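# Snap the folding cover onto the passing cart frame

## Task

Attach the hinged cover to the frame carried by the cart, seating both of the cover's studs in the frame's two holes until each one snaps home. The frame is reachable only while the cart goes by: every press of the green button drives the cart at constant speed from one rail end to the other, and it never pauses on the way.

## Robot and tools

ROBOTS. Four identical i2rt Big YAM arms, arm1 to arm4, stand in a row along x near y=-0.65. Each has six joints, a two-finger gripper and a wrist camera (armN_cam_wrist). Feet (base_link, scene frame, metres): arm1 (-0.854, -0.653, 0.765), arm2 (-0.295, -0.657, 0.772), arm3 (0.289, -0.656, 0.788), arm4 (0.863, -0.649, 0.755). Each foot is turned about 90 degrees about z, so its own +x, the way the arm unfolds at joint1_rad=0, points roughly along scene +y. The tabletops under the arms are at z=0.720. The hand reaches about 1.0 m from the joint-1 axis. Two fixed room cameras are cam_face and cam_high. The arms do not wait for one another.

FRAMES. All poses share one scene frame: origin on the floor, +z up. The "hand" point lies between the finger pads, about 1 cm behind the tips. The fingers point along the hand's +z axis and open and close along its y axis. hand_target is the pose the hand would have at the joint targets the drives currently hold. The printed hand position can be off, more so at long reach, and hands often settle a centimetre or more from where they were sent.

move. Keys are arm1, arm2, arm3, arm4 and cameras. Each arm key gets its own object. An arm left out receives nothing new, but it may still be driving toward an older target. An arm's object can hold the following:
- "joints": absolute targets by name. joint1_rad -2.879..2.879 (base yaw, + is counter-clockwise seen from above). joint2_rad 0..3.141 (shoulder; 0 means the upper arm points back, + raises it and then brings it forward). joint3_rad 0..3.019 (elbow; 0 is folded, + opens it). joint4_rad -1.692..1.57 (wrist pitch, + tips the fingers up). joint5_rad -1.57..1.57 (sideways swing, + toward the arm's right). joint6_rad -2.094..2.094 (roll, + clockwise seen from behind). gripper_m 0..0.093 (fingertip gap in metres). Done tolerances: ±0.045, 0.14, 0.09, 0.055, 0.03, 0.035 rad and ±0.003 m.
- "min_time_s" (0.1 to 8 s), used alongside joints: the shortest duration of that arm's joint moves.
- "target": a single list of seven numbers [x, y, z, qw, qx, qy, qz]. It is an absolute hand pose in the scene frame, in metres with a unit quaternion. The hand follows a straight line from its hand_target toward it. When target is sent, joints may contain only gripper_m; anything else makes the call refused.
- "speed": the top path speed, 0.002 to 0.5 m/s, default 0.25. Rotation is capped at twice that value in rad/s. speed is only allowed together with target.
All motions in one call start at once. The hand paths of one call finish together, at the pace of the slowest. Paths last 0.5 to 10 s and a call lasts at most 15 s. Each control step clips the commanded pose to within 100 mm and 20 degrees of the measured pose, and damped IK favours position over orientation. Paths ignore obstacles and other arms. Hands lag behind and can overshoot speed, especially with the arm nearly straight. "cameras" is a list of camera names or ["all"]. With an action it defaults to none. A call with no action returns full state, all images and the scene number.

wait: "seconds" 0 to 10, plus optional cameras. It commands nothing, and the scene keeps running.
zoom_image: "camera" and "region" [x0, y0, x1, y1] in pixels from the top-left corner, at most 504 by 504. It only works on a camera in the latest images. Wrist images are 672x504 fisheye; room cameras are 896x504.
finished_scene: "scene" (integer). This is final. The cover must stay clipped once the robots let go.

RESULTS. Each robot shows joint_positions, Joint velocities (same order, rad/s, gripper in m/s; "within noise" means still), joint torques (N m, arm joints only, + toward larger angles, including gravity and an offset; values 3 and 4 wrap at ±28), hand, and hand_target. A "move:" line lists each arm that got motion, with "done" or its worst status. joint_status and hand_status words:
- off_target: the joint stopped short and may still be pushing.
- time_out: the joint did not finish. Targets are then held near the current position, and the joint keeps pushing. on_its_own lists these, and "held at" there gives the target, not the reading.
- not_followed: a self or arm-collision check withheld the command ("joint command not followed" or "pose unreachable"). The robot may keep retrying until new targets are sent.
- limit_stop_at_motor_heat: the key was stopped by overheating; resend its target.
Arms listed under "as last shown" were not commanded; their status reads "not commanded" and other omitted lines are unchanged. The "pictures" line gives image order, and images may be slightly older than the state. If a call is refused for an out-of-range value, or a stop hits, the later move, wait and finished_scene calls in that reply are skipped. An unknown key makes a call invalid, but later calls still run.

GRIPPER. When gripping hard, gripper_m reads up to 0.005 below the part's width, or on some grippers up to 0.002 above it. Closed on nothing it reads 0 to 0.003. For full force, command about 0.005 below the reading at first contact. To release, command well above the reading.

AVOID. Any hard squeeze between two robots ends the scene, including a gripper closing on another arm's fingers. The collision check can be too late, and it never stops fingers, gripper housings or wrist cameras from meeting. Do not knock objects out of the work area, drop parts far, release moving parts, slam, or hit fixed or heavy things hard. The arms do not stop on contact and keep pushing. Sustained pushing, stretched poses or holding loads heats the motors. A MOTOR HOT line warns at 85 °C, and at 100 °C the arm goes limp for 30 to 60 s or longer. To relieve a stuck joint, command its current reading. The scene keeps running while you think, and the arms hold their last command, so time the cart's pass with that in mind.

Each tool is called as a command line: name --argument value for each argument, lists and objects as JSON in quotes; but a table of rows of numbers goes row by row, as --pt "numbers of a row", without its own name.

## Session

move --cameras '["all"]'

Scene clock: 0.00 s.
Joint torques (N m): no reading
Heat: arm1: hottest joint1_rad 28 °C; arm2: hottest joint2_rad 31 °C; arm3: hottest joint1_rad 29 °C; arm4: hottest joint1_rad 29 °C.
Joint velocities: within noise
arm1.joint_positions: joint1_rad=-0.240 joint2_rad=+0.590 joint3_rad=+1.328 joint4_rad=-1.507 joint5_rad=-0.108 joint6_rad=+0.376 gripper_m=+0.09396
arm1.joint_status: not commanded
arm1.hand: x=-0.8282 y=-0.4516 z=+1.2486 quat_wxyz=(-0.216, +0.450, -0.801, -0.330) (m; scene frame)
arm1.hand_target: x=-0.8284 y=-0.4525 z=+1.2616 quat_wxyz=(-0.226, +0.448, -0.795, -0.341) (m; scene frame)
arm1.hand_status: not commanded
arm2.joint_positions: joint1_rad=+0.336 joint2_rad=+0.533 joint3_rad=+1.349 joint4_rad=-1.368 joint5_rad=+0.247 joint6_rad=-0.461 gripper_m=+0.09396
arm2.joint_status: not commanded
arm2.hand: x=-0.3182 y=-0.4574 z=+1.3052 quat_wxyz=(-0.436, +0.778, -0.384, -0.239) (m; scene frame)
arm2.hand_target: x=-0.3172 y=-0.4602 z=+1.3166 quat_wxyz=(-0.444, +0.771, -0.383, -0.248) (m; scene frame)
arm2.hand_status: not commanded
arm3.joint_positions: joint1_rad=-0.108 joint2_rad=+0.646 joint3_rad=+1.404 joint4_rad=-1.225 joint5_rad=-0.228 joint6_rad=-0.025 gripper_m=+0.09396
arm3.joint_status: not commanded
arm3.hand: x=+0.2819 y=-0.4061 z=+1.3578 quat_wxyz=(-0.333, +0.612, -0.581, -0.421) (m; scene frame)
arm3.hand_target: x=+0.2816 y=-0.4096 z=+1.3699 quat_wxyz=(-0.342, +0.608, -0.575, -0.428) (m; scene frame)
arm3.hand_status: not commanded
arm4.joint_positions: joint1_rad=+0.108 joint2_rad=+0.610 joint3_rad=+1.327 joint4_rad=-1.441 joint5_rad=+0.232 joint6_rad=+0.402 gripper_m=+0.09396
arm4.joint_status: not commanded
arm4.hand: x=+0.8904 y=-0.4303 z=+1.2497 quat_wxyz=(-0.306, +0.483, -0.766, -0.295) (m; scene frame)
arm4.hand_target: x=+0.8905 y=-0.4317 z=+1.2599 quat_wxyz=(-0.311, +0.479, -0.763, -0.304) (m; scene frame)
arm4.hand_status: not commanded
pictures: arm1_cam_wrist, arm2_cam_wrist, arm3_cam_wrist, arm4_cam_wrist, cam_face, cam_high

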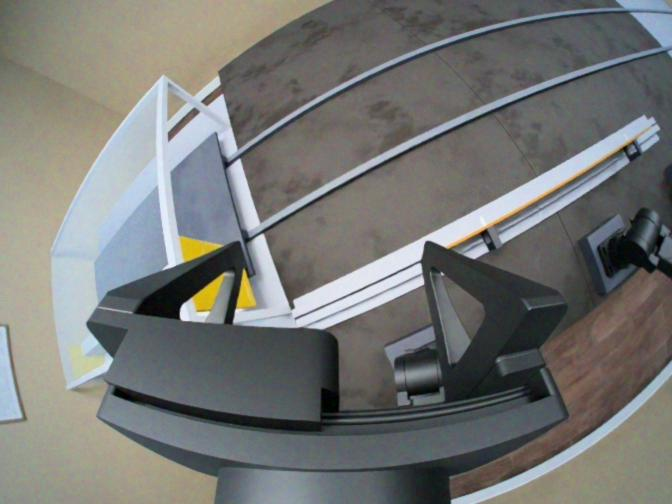

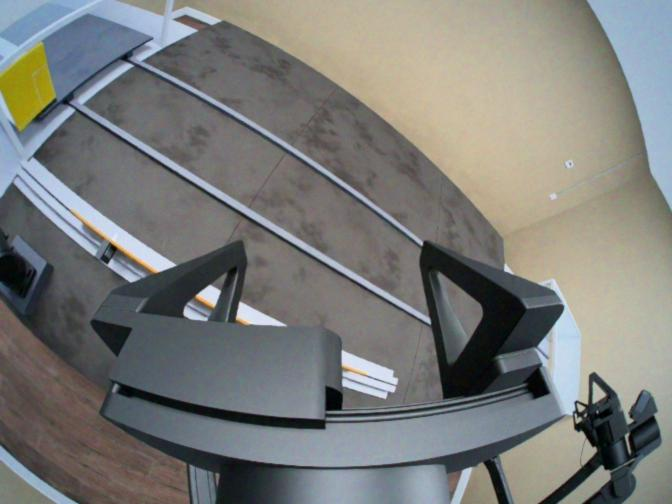

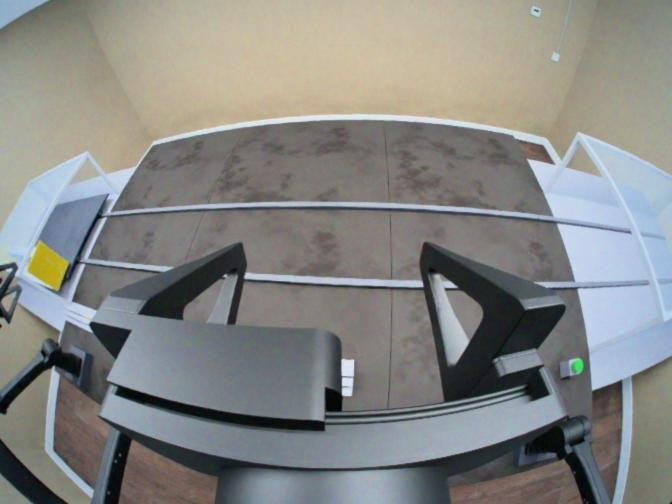

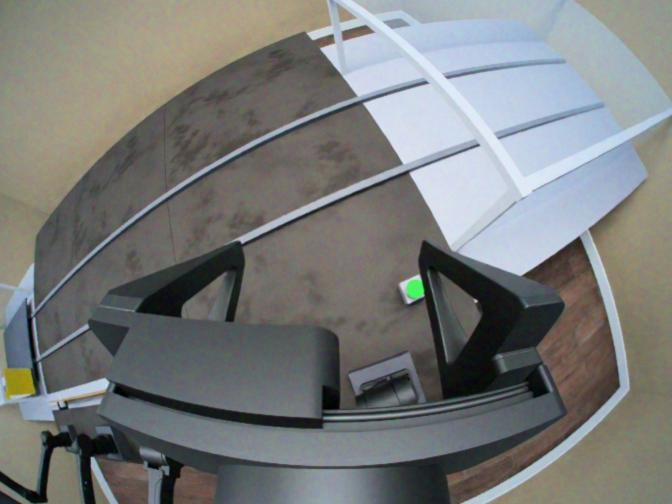

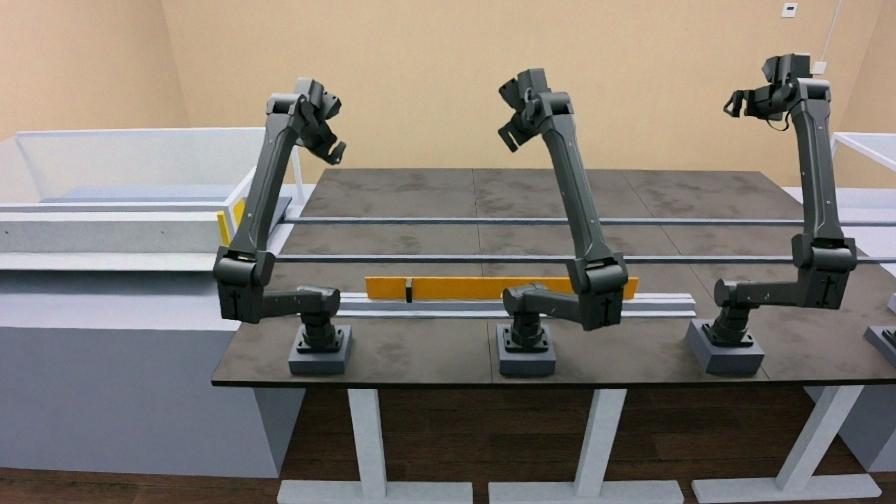

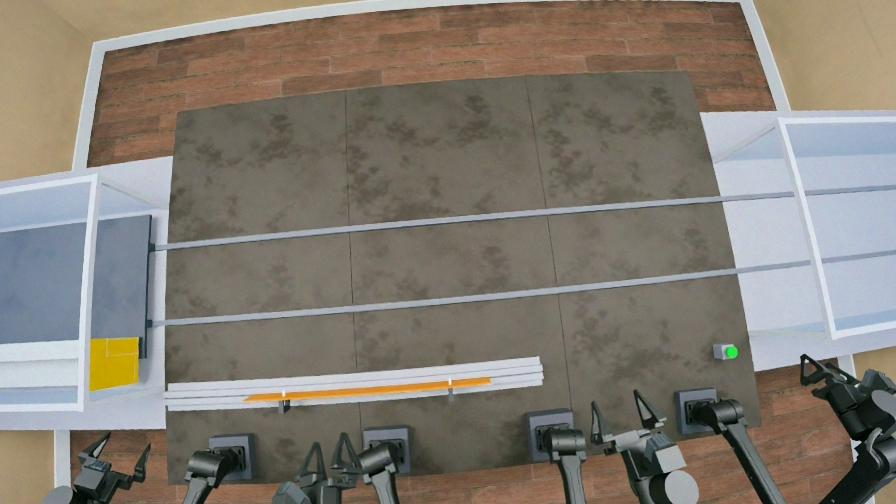

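zoom_image --camera "cam_high" --region '[150, 340, 400, 480]'

zoom_image --camera "cam_high" --region '[380, 330, 630, 470]'

zoom_image --camera "cam_high" --region '[0, 160, 250, 430]'

zoom_image --camera "cam_face" --region '[330, 250, 530, 350]'

zoom_image --camera "cam_face" --region '[510, 250, 710, 350]'

zoom_image --camera "cam_face" --region '[0, 120, 360, 300]'

zoom_image --camera "cam_high" --region '[640, 110, 896, 390]'

zoom_image --camera "arm1_cam_wrist" --region '[40, 60, 340, 340]'

zoom_image --camera "arm1_cam_wrist" --region '[372, 90, 672, 330]'

Scaled by 2.016.

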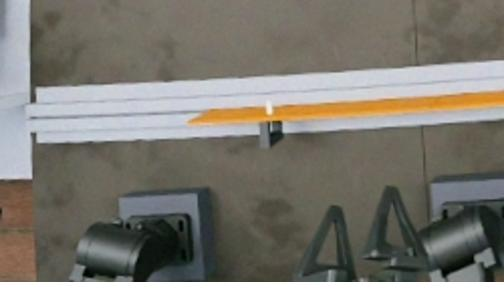

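Scaled by 2.016.

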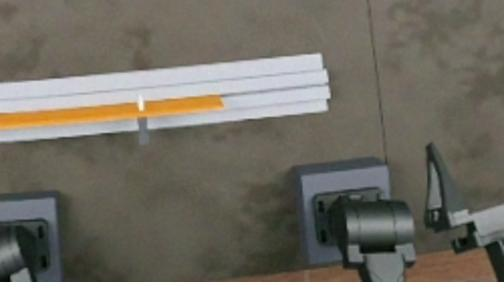

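Scaled by 1.867.

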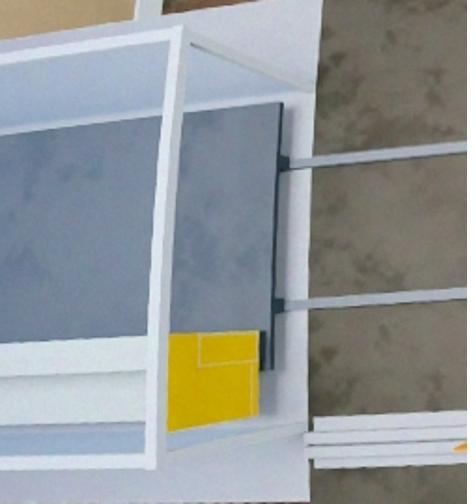

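Scaled by 2.520.

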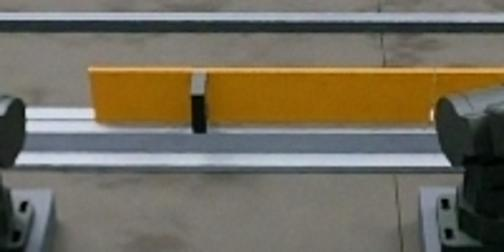

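Scaled by 2.520.

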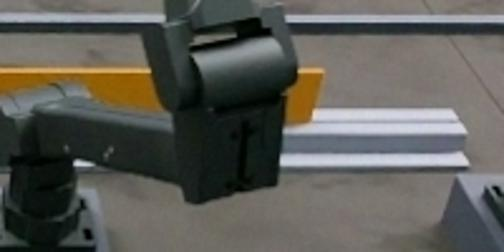

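Scaled by 1.400.

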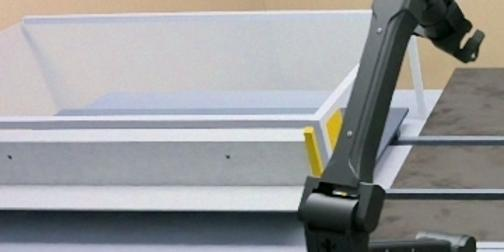

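Scaled by 1.800.

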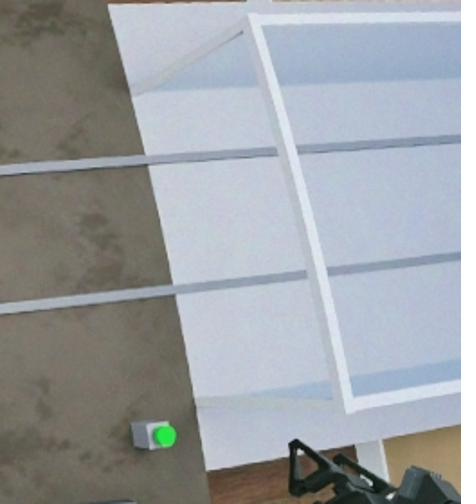

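Scaled by 1.680 from the camera's 672x504 image, which has a finer 960x720 frame.

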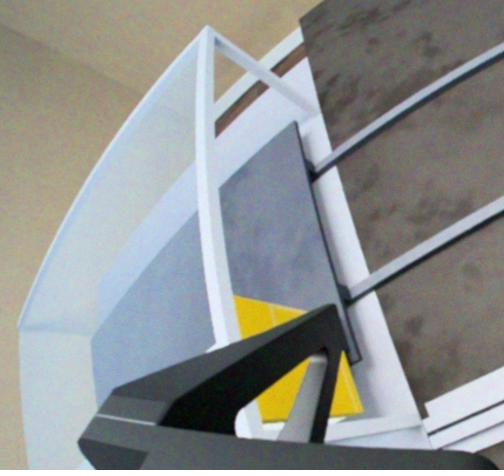

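Scaled by 1.680 from the camera's 672x504 image, which has a finer 960x720 frame.

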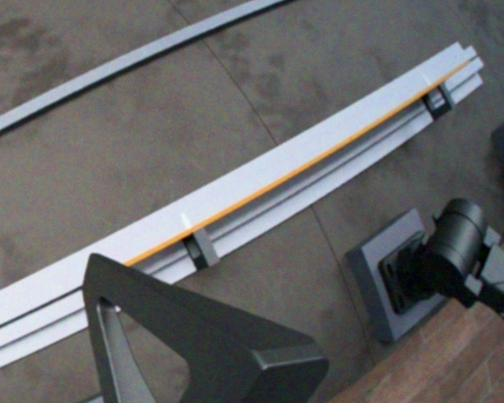

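move --arm1 '{"target": [-0.95, -0.30, 1.25, -0.028, 0.890, -0.055, -0.452], "speed": 0.3}' --arm2 '{"target": [-0.55, -0.40, 1.10, 0, 0.7071, -0.7071, 0], "speed": 0.3}' --arm3 '{"target": [0.03, -0.40, 1.10, 0, 0.7071, -0.7071, 0], "speed": 0.3}' --arm4 '{"target": [0.92, -0.40, 1.05, 0, 0.7071, -0.7071, 0], "speed": 0.3, "joints": {"gripper_m": 0.0}}' --cameras '["all"]'

Scene clock: 11.87 s.
Joint torques (N m): arm1=[1.26 -6.3 11.84 0.2 -0.69 -0.2] | arm2=[-0.91 -11.16 12.19 -0.03 -0.03 0.15] | arm3=[0.97 -9.93 10.18 -0.12 -0.21 0.24] | arm4=[-2.43 -4.01 7.84 -0.28 0.01 -0.11]
Heat: arm1: hottest joint1_rad 28 °C; arm2: hottest joint2_rad 31 °C; arm3: hottest joint1_rad 29 °C; arm4: hottest joint1_rad 29 °C.
move: arm1 off_target; arm2 off_target; arm3 done; arm4 off_target
Joint velocities: within noise
arm1.joint_positions: joint1_rad=-0.163 joint2_rad=+1.179 joint3_rad=+1.497 joint4_rad=-1.679 joint5_rad=-0.947 joint6_rad=-1.333 gripper_m=+0.09397
arm1.joint_status: not commanded
arm1.hand: x=-0.9463 y=-0.2998 z=+1.2204 quat_wxyz=(-0.073, +0.878, -0.118, -0.457) (m; scene frame)
arm1.hand_target: x=-0.9509 y=-0.2994 z=+1.2466 quat_wxyz=(-0.098, +0.879, -0.094, -0.458) (m; scene frame)
arm1.hand_status: off_target (0.030 m and 9.0 deg from the pose sent, 0.194 m and 106.3 deg at the start; a joint's target at an end of its range on 42 of 117 steps)
arm2.joint_positions: joint1_rad=+0.804 joint2_rad=+1.284 joint3_rad=+1.381 joint4_rad=-1.701 joint5_rad=+0.000 joint6_rad=+0.764 gripper_m=+0.09396
arm2.joint_status: not commanded
arm2.hand: x=-0.5463 y=-0.4123 z=+1.0752 quat_wxyz=(-0.001, +0.719, -0.695, +0.015) (m; scene frame)
arm2.hand_target: x=-0.5506 y=-0.4019 z=+1.0984 quat_wxyz=(+0.001, +0.709, -0.705, -0.010) (m; scene frame)
arm2.hand_status: off_target (0.028 m and 2.6 deg from the pose sent, 0.315 m and 69.5 deg at the start; a joint's target at an end of its range on 77 of 117 steps)
arm3.joint_positions: joint1_rad=+0.780 joint2_rad=+1.316 joint3_rad=+1.403 joint4_rad=-1.682 joint5_rad=+0.002 joint6_rad=+0.765 gripper_m=+0.09396
arm3.joint_status: not commanded
arm3.hand: x=+0.0343 y=-0.3976 z=+1.0928 quat_wxyz=(-0.004, +0.711, -0.703, +0.005) (m; scene frame)
arm3.hand_target: x=+0.0305 y=-0.4011 z=+1.0983 quat_wxyz=(-0.002, +0.709, -0.705, +0.003) (m; scene frame)
arm3.hand_status: done (0.009 m and 0.9 deg from the pose sent, 0.361 m and 65.0 deg at the start; a joint's target at an end of its range on 29 of 117 steps)
arm4.joint_positions: joint1_rad=-0.162 joint2_rad=+1.000 joint3_rad=+1.154 joint4_rad=-1.677 joint5_rad=+0.004 joint6_rad=-0.197 gripper_m=+0.00069
arm4.joint_status: all done
arm4.hand: x=+0.9189 y=-0.3940 z=+1.0538 quat_wxyz=(-0.023, +0.703, -0.711, -0.015) (m; scene frame)
arm4.hand_target: x=+0.9207 y=-0.3998 z=+1.0491 quat_wxyz=(-0.012, +0.706, -0.708, -0.005) (m; scene frame)
arm4.hand_status: off_target (0.007 m and 3.2 deg from the pose sent, 0.204 m and 56.0 deg at the start; a joint's target at an end of its range on 41 of 117 steps)
pictures: arm1_cam_wrist, arm2_cam_wrist, arm3_cam_wrist, arm4_cam_wrist, cam_face, cam_high

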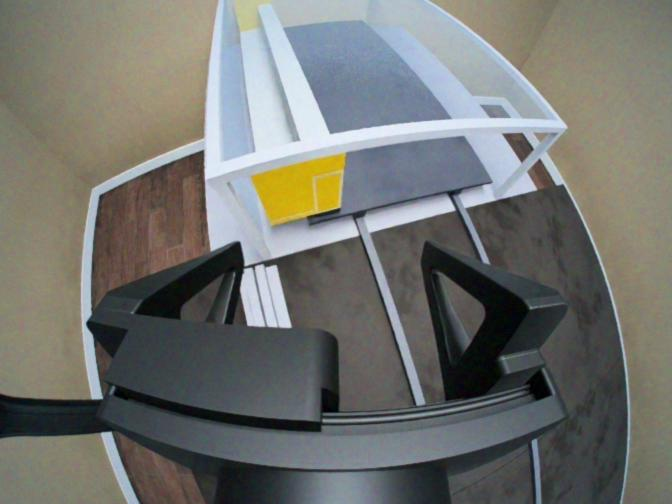

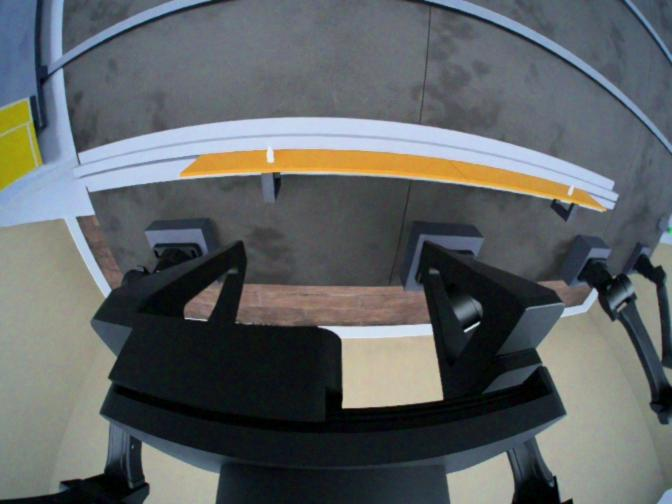

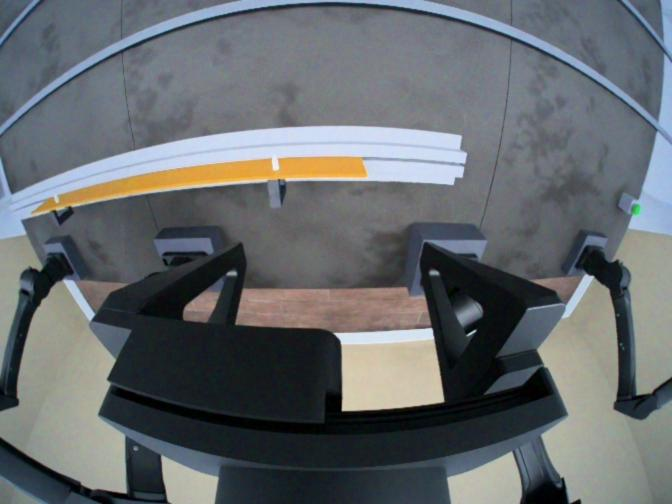

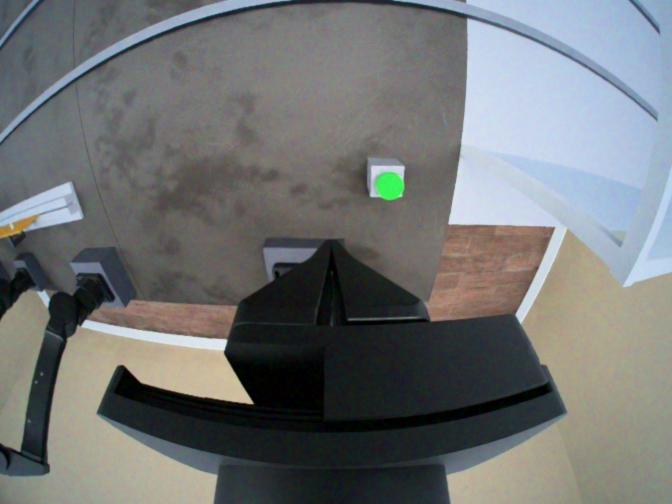

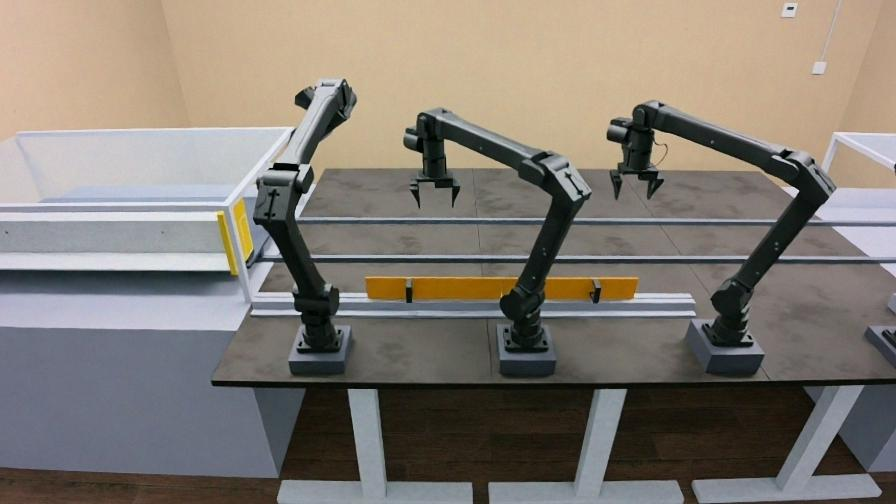

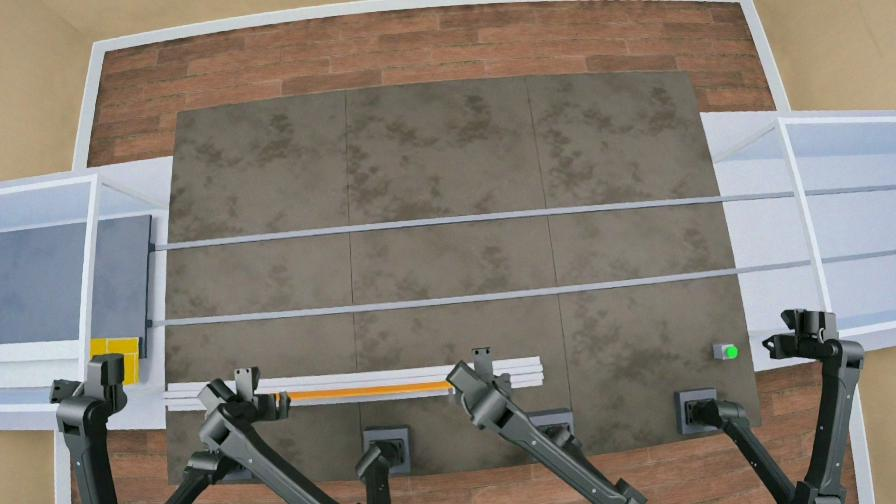

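zoom_image --camera "cam_face" --region '[0, 180, 280, 310]'

zoom_image --camera "cam_face" --region '[340, 260, 660, 330]'

zoom_image --camera "arm1_cam_wrist" --region '[190, 0, 510, 260]'

zoom_image --camera "arm2_cam_wrist" --region '[160, 110, 400, 220]'

zoom_image --camera "arm3_cam_wrist" --region '[160, 110, 480, 230]'

Scaled by 1.800.

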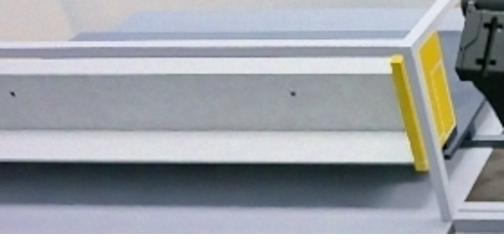

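Scaled by 1.575.

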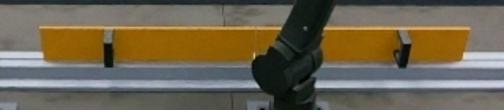

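Scaled by 1.575 from the camera's 672x504 image, which has a finer 960x720 frame.

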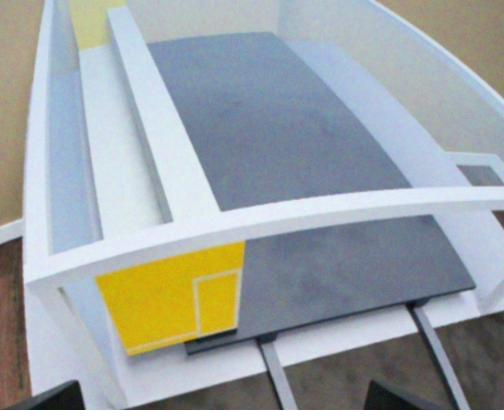

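Scaled by 2.100 from the camera's 672x504 image, which has a finer 960x720 frame.

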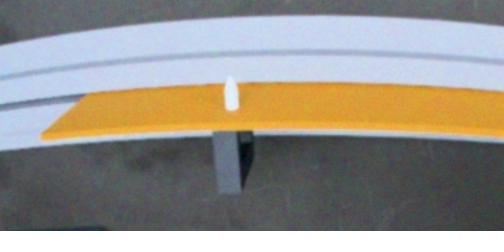

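Scaled by 1.575 from the camera's 672x504 image, which has a finer 960x720 frame.

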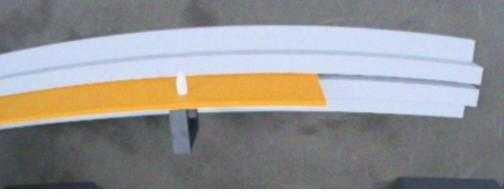

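zoom_image --camera "cam_face" --region '[380, 90, 680, 240]'

zoom_image --camera "cam_face" --region '[260, 250, 620, 400]'

zoom_image --camera "cam_face" --region '[596, 250, 896, 400]'

Scaled by 1.680.

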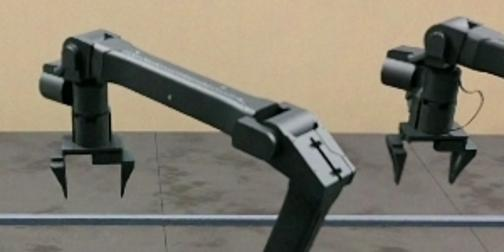

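Scaled by 1.400.

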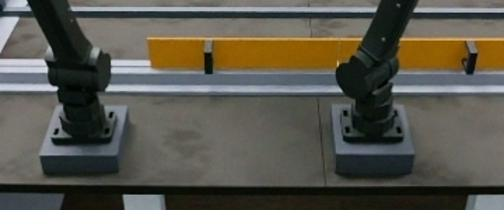

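Scaled by 1.680.

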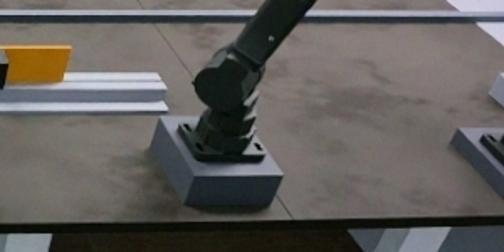

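zoom_image --camera "arm3_cam_wrist" --region '[380, 180, 660, 330]'

zoom_image --camera "arm3_cam_wrist" --region '[0, 180, 280, 330]'

zoom_image --camera "arm4_cam_wrist" --region '[240, 120, 480, 300]'

Scaled by 1.800 from the camera's 672x504 image, which has a finer 960x720 frame.

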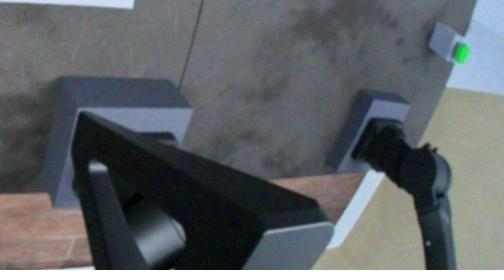

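Scaled by 1.800 from the camera's 672x504 image, which has a finer 960x720 frame.

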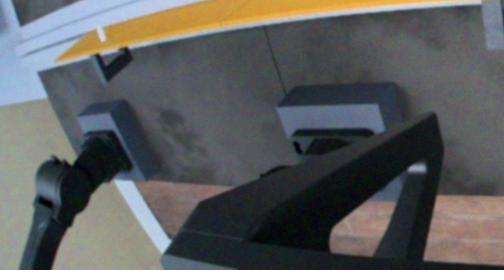

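Scaled by 2.100 from the camera's 672x504 image, which has a finer 960x720 frame.

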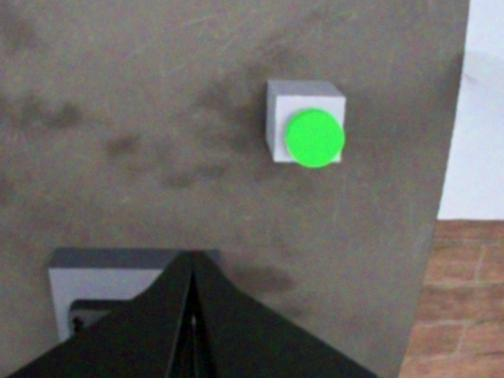

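zoom_image --camera "arm2_cam_wrist" --region '[520, 160, 640, 240]'

zoom_image --camera "arm3_cam_wrist" --region '[20, 170, 120, 240]'

zoom_image --camera "arm2_cam_wrist" --region '[220, 130, 320, 210]'

zoom_image --camera "cam_face" --region '[380, 265, 440, 315]'

zoom_image --camera "cam_face" --region '[570, 265, 650, 325]'

Scaled by 4.200 from the camera's 672x504 image, which has a finer 960x720 frame.

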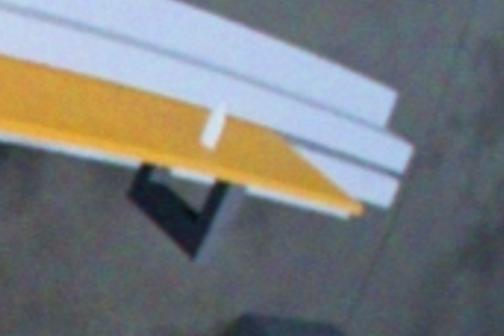

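Scaled by 5.040 from the camera's 672x504 image, which has a finer 960x720 frame.

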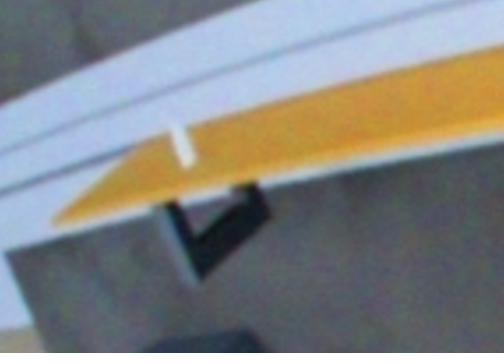

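Scaled by 5.040 from the camera's 672x504 image, which has a finer 960x720 frame.

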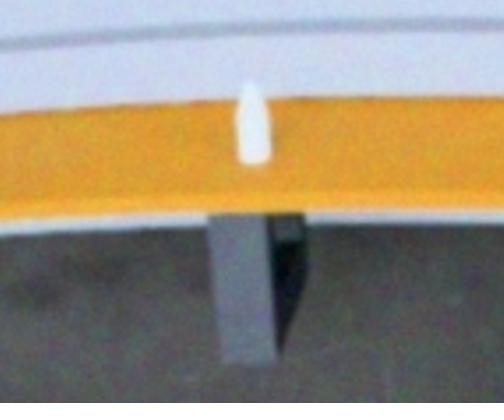

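Scaled by 8.400.

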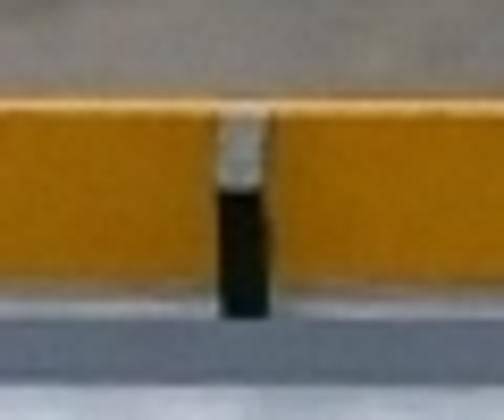

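Scaled by 6.300.

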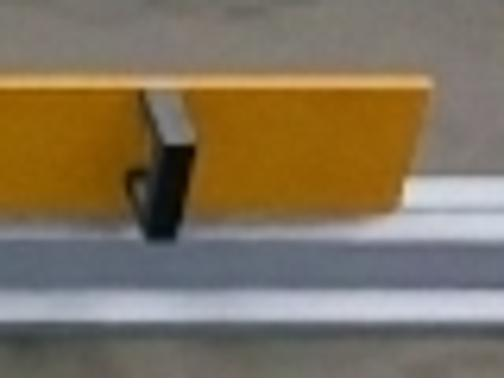

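move --arm2 '{"target": [-0.635, -0.45, 0.95, -0.183, 0.683, -0.683, -0.183], "speed": 0.25}' --arm3 '{"target": [-0.055, -0.45, 0.95, -0.183, 0.683, -0.683, -0.183], "speed": 0.25}' --arm4 '{"target": [1.007, -0.44, 0.90, 0, 0.7071, -0.7071, 0], "speed": 0.25}' --cameras '["arm2_cam_wrist", "arm3_cam_wrist", "arm4_cam_wrist", "cam_face"]'

Scene clock: 36.97 s.
Joint torques (N m): arm1=[1.26 -6.24 11.84 0.21 -0.69 -0.2] | arm2=[0.44 -11.28 7.21 1.33 0.55 0.12] | arm3=[0.32 -9.7 8.27 1.17 0.57 0.21] | arm4=[-2.08 -4.48 7.79 0.92 -0.25 -0.08]
Heat: arm1: hottest joint3_rad 32 °C; arm2: hottest joint3_rad 37 °C; arm3: hottest joint1_rad 28 °C; arm4: hottest joint3_rad 31 °C.
move: arm2 done; arm3 done; arm4 done
Joint velocities: within noise
arm1: as last shown
arm1.joint_positions: joint1_rad=-0.163 joint2_rad=+1.179 joint3_rad=+1.497 joint4_rad=-1.679 joint5_rad=-0.947 joint6_rad=-1.335 gripper_m=+0.09397
arm2.joint_positions: joint1_rad=+1.232 joint2_rad=+1.286 joint3_rad=+0.993 joint4_rad=-1.100 joint5_rad=+0.489 joint6_rad=+1.168 gripper_m=+0.09396
arm2.joint_status: not commanded
arm2.hand: x=-0.6308 y=-0.4497 z=+0.9518 quat_wxyz=(-0.187, +0.688, -0.679, -0.177) (m; scene frame)
arm2.hand_target: x=-0.6329 y=-0.4501 z=+0.9484 quat_wxyz=(-0.187, +0.684, -0.682, -0.182) (m; scene frame)
arm2.hand_status: done (0.005 m and 1.1 deg from the pose sent, 0.158 m and 31.2 deg at the start)
arm3.joint_positions: joint1_rad=+1.233 joint2_rad=+1.319 joint3_rad=+0.973 joint4_rad=-1.053 joint5_rad=+0.479 joint6_rad=+1.167 gripper_m=+0.09396
arm3.joint_status: not commanded
arm3.hand: x=-0.0523 y=-0.4502 z=+0.9529 quat_wxyz=(-0.186, +0.689, -0.677, -0.178) (m; scene frame)
arm3.hand_target: x=-0.0526 y=-0.4506 z=+0.9496 quat_wxyz=(-0.187, +0.684, -0.682, -0.182) (m; scene frame)
arm3.hand_status: done (0.004 m and 1.2 deg from the pose sent, 0.176 m and 30.1 deg at the start)
arm4.joint_positions: joint1_rad=-0.542 joint2_rad=+1.029 joint3_rad=+0.778 joint4_rad=-1.335 joint5_rad=+0.004 joint6_rad=-0.577 gripper_m=+0.00069
arm4.joint_status: not commanded
arm4.hand: x=+1.0033 y=-0.4424 z=+0.9038 quat_wxyz=(+0.005, +0.703, -0.711, +0.000) (m; scene frame)
arm4.hand_target: x=+1.0052 y=-0.4418 z=+0.9002 quat_wxyz=(+0.002, +0.707, -0.707, -0.002) (m; scene frame)
arm4.hand_status: done (0.006 m and 0.9 deg from the pose sent, 0.183 m and 3.2 deg at the start)
pictures: arm2_cam_wrist, arm3_cam_wrist, arm4_cam_wrist, cam_face

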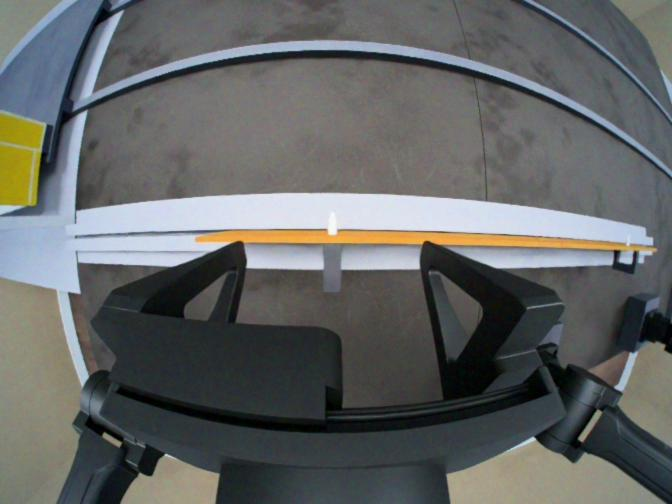

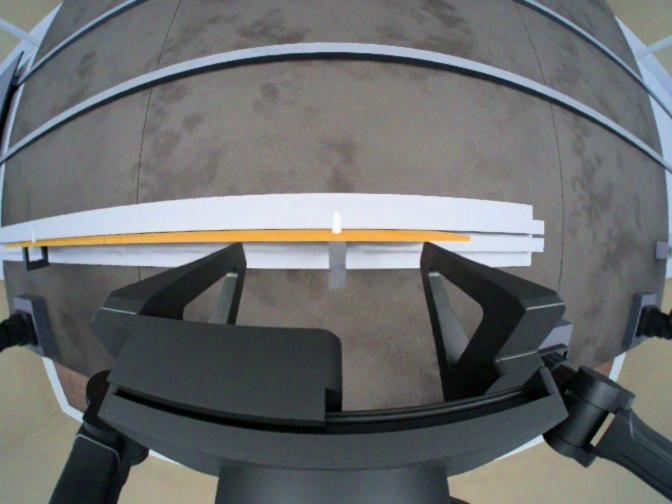

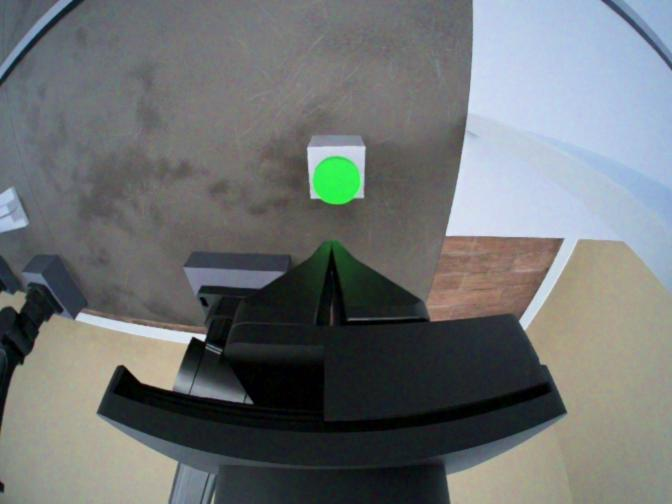

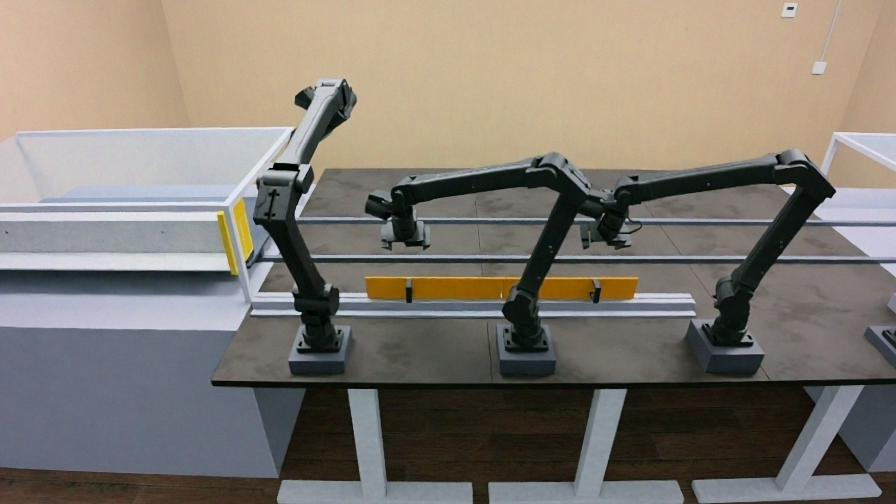

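move --arm2 '{"target": [-0.633, -0.468, 0.86, -0.183, 0.683, -0.683, -0.183], "speed": 0.2}' --arm3 '{"target": [-0.050, -0.468, 0.86, -0.183, 0.683, -0.683, -0.183], "speed": 0.2}' --arm4 '{"target": [1.009, -0.445, 0.83, 0, 0.7071, -0.7071, 0], "speed": 0.2}' --cameras '["arm2_cam_wrist", "arm3_cam_wrist", "arm4_cam_wrist"]'

zoom_image --camera "arm2_cam_wrist" --region '[200, 180, 460, 320]'

zoom_image --camera "arm3_cam_wrist" --region '[200, 180, 460, 320]'

Scene clock: 40.53 s.
Joint torques (N m): arm1=[1.26 -6.24 11.85 0.23 -0.69 -0.2] | arm2=[0.85 -11.52 6.61 1.2 0.56 0.14] | arm3=[0.85 -10.17 7.84 1.14 0.57 0.24] | arm4=[-2.26 -4.78 7.09 0.83 -0.1 -0.06]
Heat: arm1: hottest joint3_rad 33 °C; arm2: hottest joint3_rad 37 °C; arm3: hottest joint3_rad 29 °C; arm4: hottest joint3_rad 31 °C.
move: arm2 done; arm3 done; arm4 done
Joint velocities: within noise
arm1: as last shown
arm2.joint_positions: joint1_rad=+1.272 joint2_rad=+1.378 joint3_rad=+0.823 joint4_rad=-0.862 joint5_rad=+0.492 joint6_rad=+1.221 gripper_m=+0.09396
arm2.joint_status: not commanded
arm2.hand: x=-0.6280 y=-0.4659 z=+0.8622 quat_wxyz=(-0.186, +0.685, -0.682, -0.176) (m; scene frame)
arm2.hand_target: x=-0.6317 y=-0.4685 z=+0.8607 quat_wxyz=(-0.183, +0.683, -0.683, -0.183) (m; scene frame)
arm2.hand_status: done (0.006 m and 0.9 deg from the pose sent, 0.094 m and 1.1 deg at the start)
arm3.joint_positions: joint1_rad=+1.271 joint2_rad=+1.420 joint3_rad=+0.804 joint4_rad=-0.806 joint5_rad=+0.481 joint6_rad=+1.217 gripper_m=+0.09396
arm3.joint_status: not commanded
arm3.hand: x=-0.0473 y=-0.4661 z=+0.8616 quat_wxyz=(-0.184, +0.687, -0.680, -0.177) (m; scene frame)
arm3.hand_target: x=-0.0493 y=-0.4683 z=+0.8606 quat_wxyz=(-0.183, +0.683, -0.683, -0.184) (m; scene frame)
arm3.hand_status: done (0.004 m and 1.0 deg from the pose sent, 0.095 m and 1.2 deg at the start)
arm4.joint_positions: joint1_rad=-0.556 joint2_rad=+1.107 joint3_rad=+0.632 joint4_rad=-1.108 joint5_rad=+0.004 joint6_rad=-0.595 gripper_m=+0.00069
arm4.joint_status: not commanded
arm4.hand: x=+1.0055 y=-0.4447 z=+0.8336 quat_wxyz=(+0.004, +0.705, -0.710, +0.000) (m; scene frame)
arm4.hand_target: x=+1.0086 y=-0.4455 z=+0.8305 quat_wxyz=(+0.000, +0.707, -0.707, +0.000) (m; scene frame)
arm4.hand_status: done (0.005 m and 0.6 deg from the pose sent, 0.074 m and 0.9 deg at the start)
pictures: arm2_cam_wrist, arm3_cam_wrist, arm4_cam_wrist

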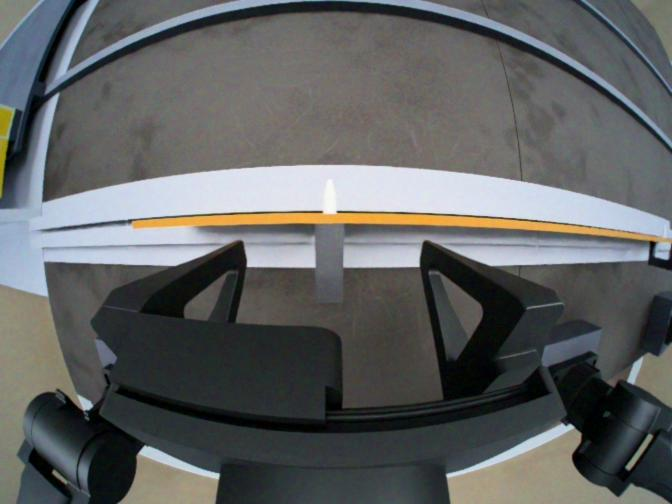

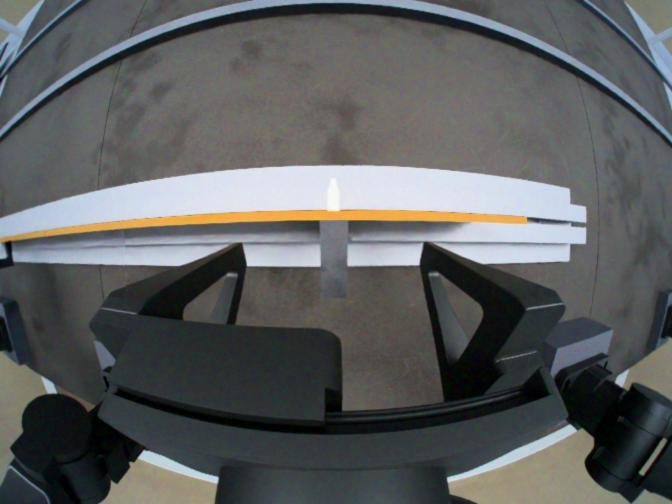

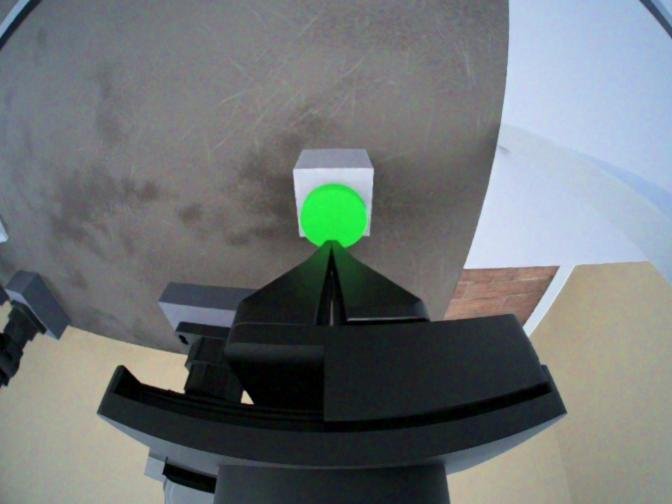

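Scaled by 1.938 from the camera's 672x504 image, which has a finer 960x720 frame.

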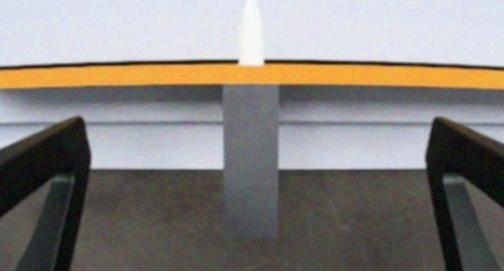

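Scaled by 1.938 from the camera's 672x504 image, which has a finer 960x720 frame.

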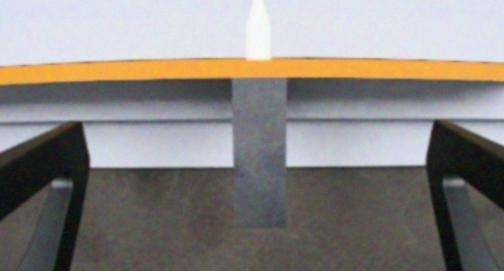

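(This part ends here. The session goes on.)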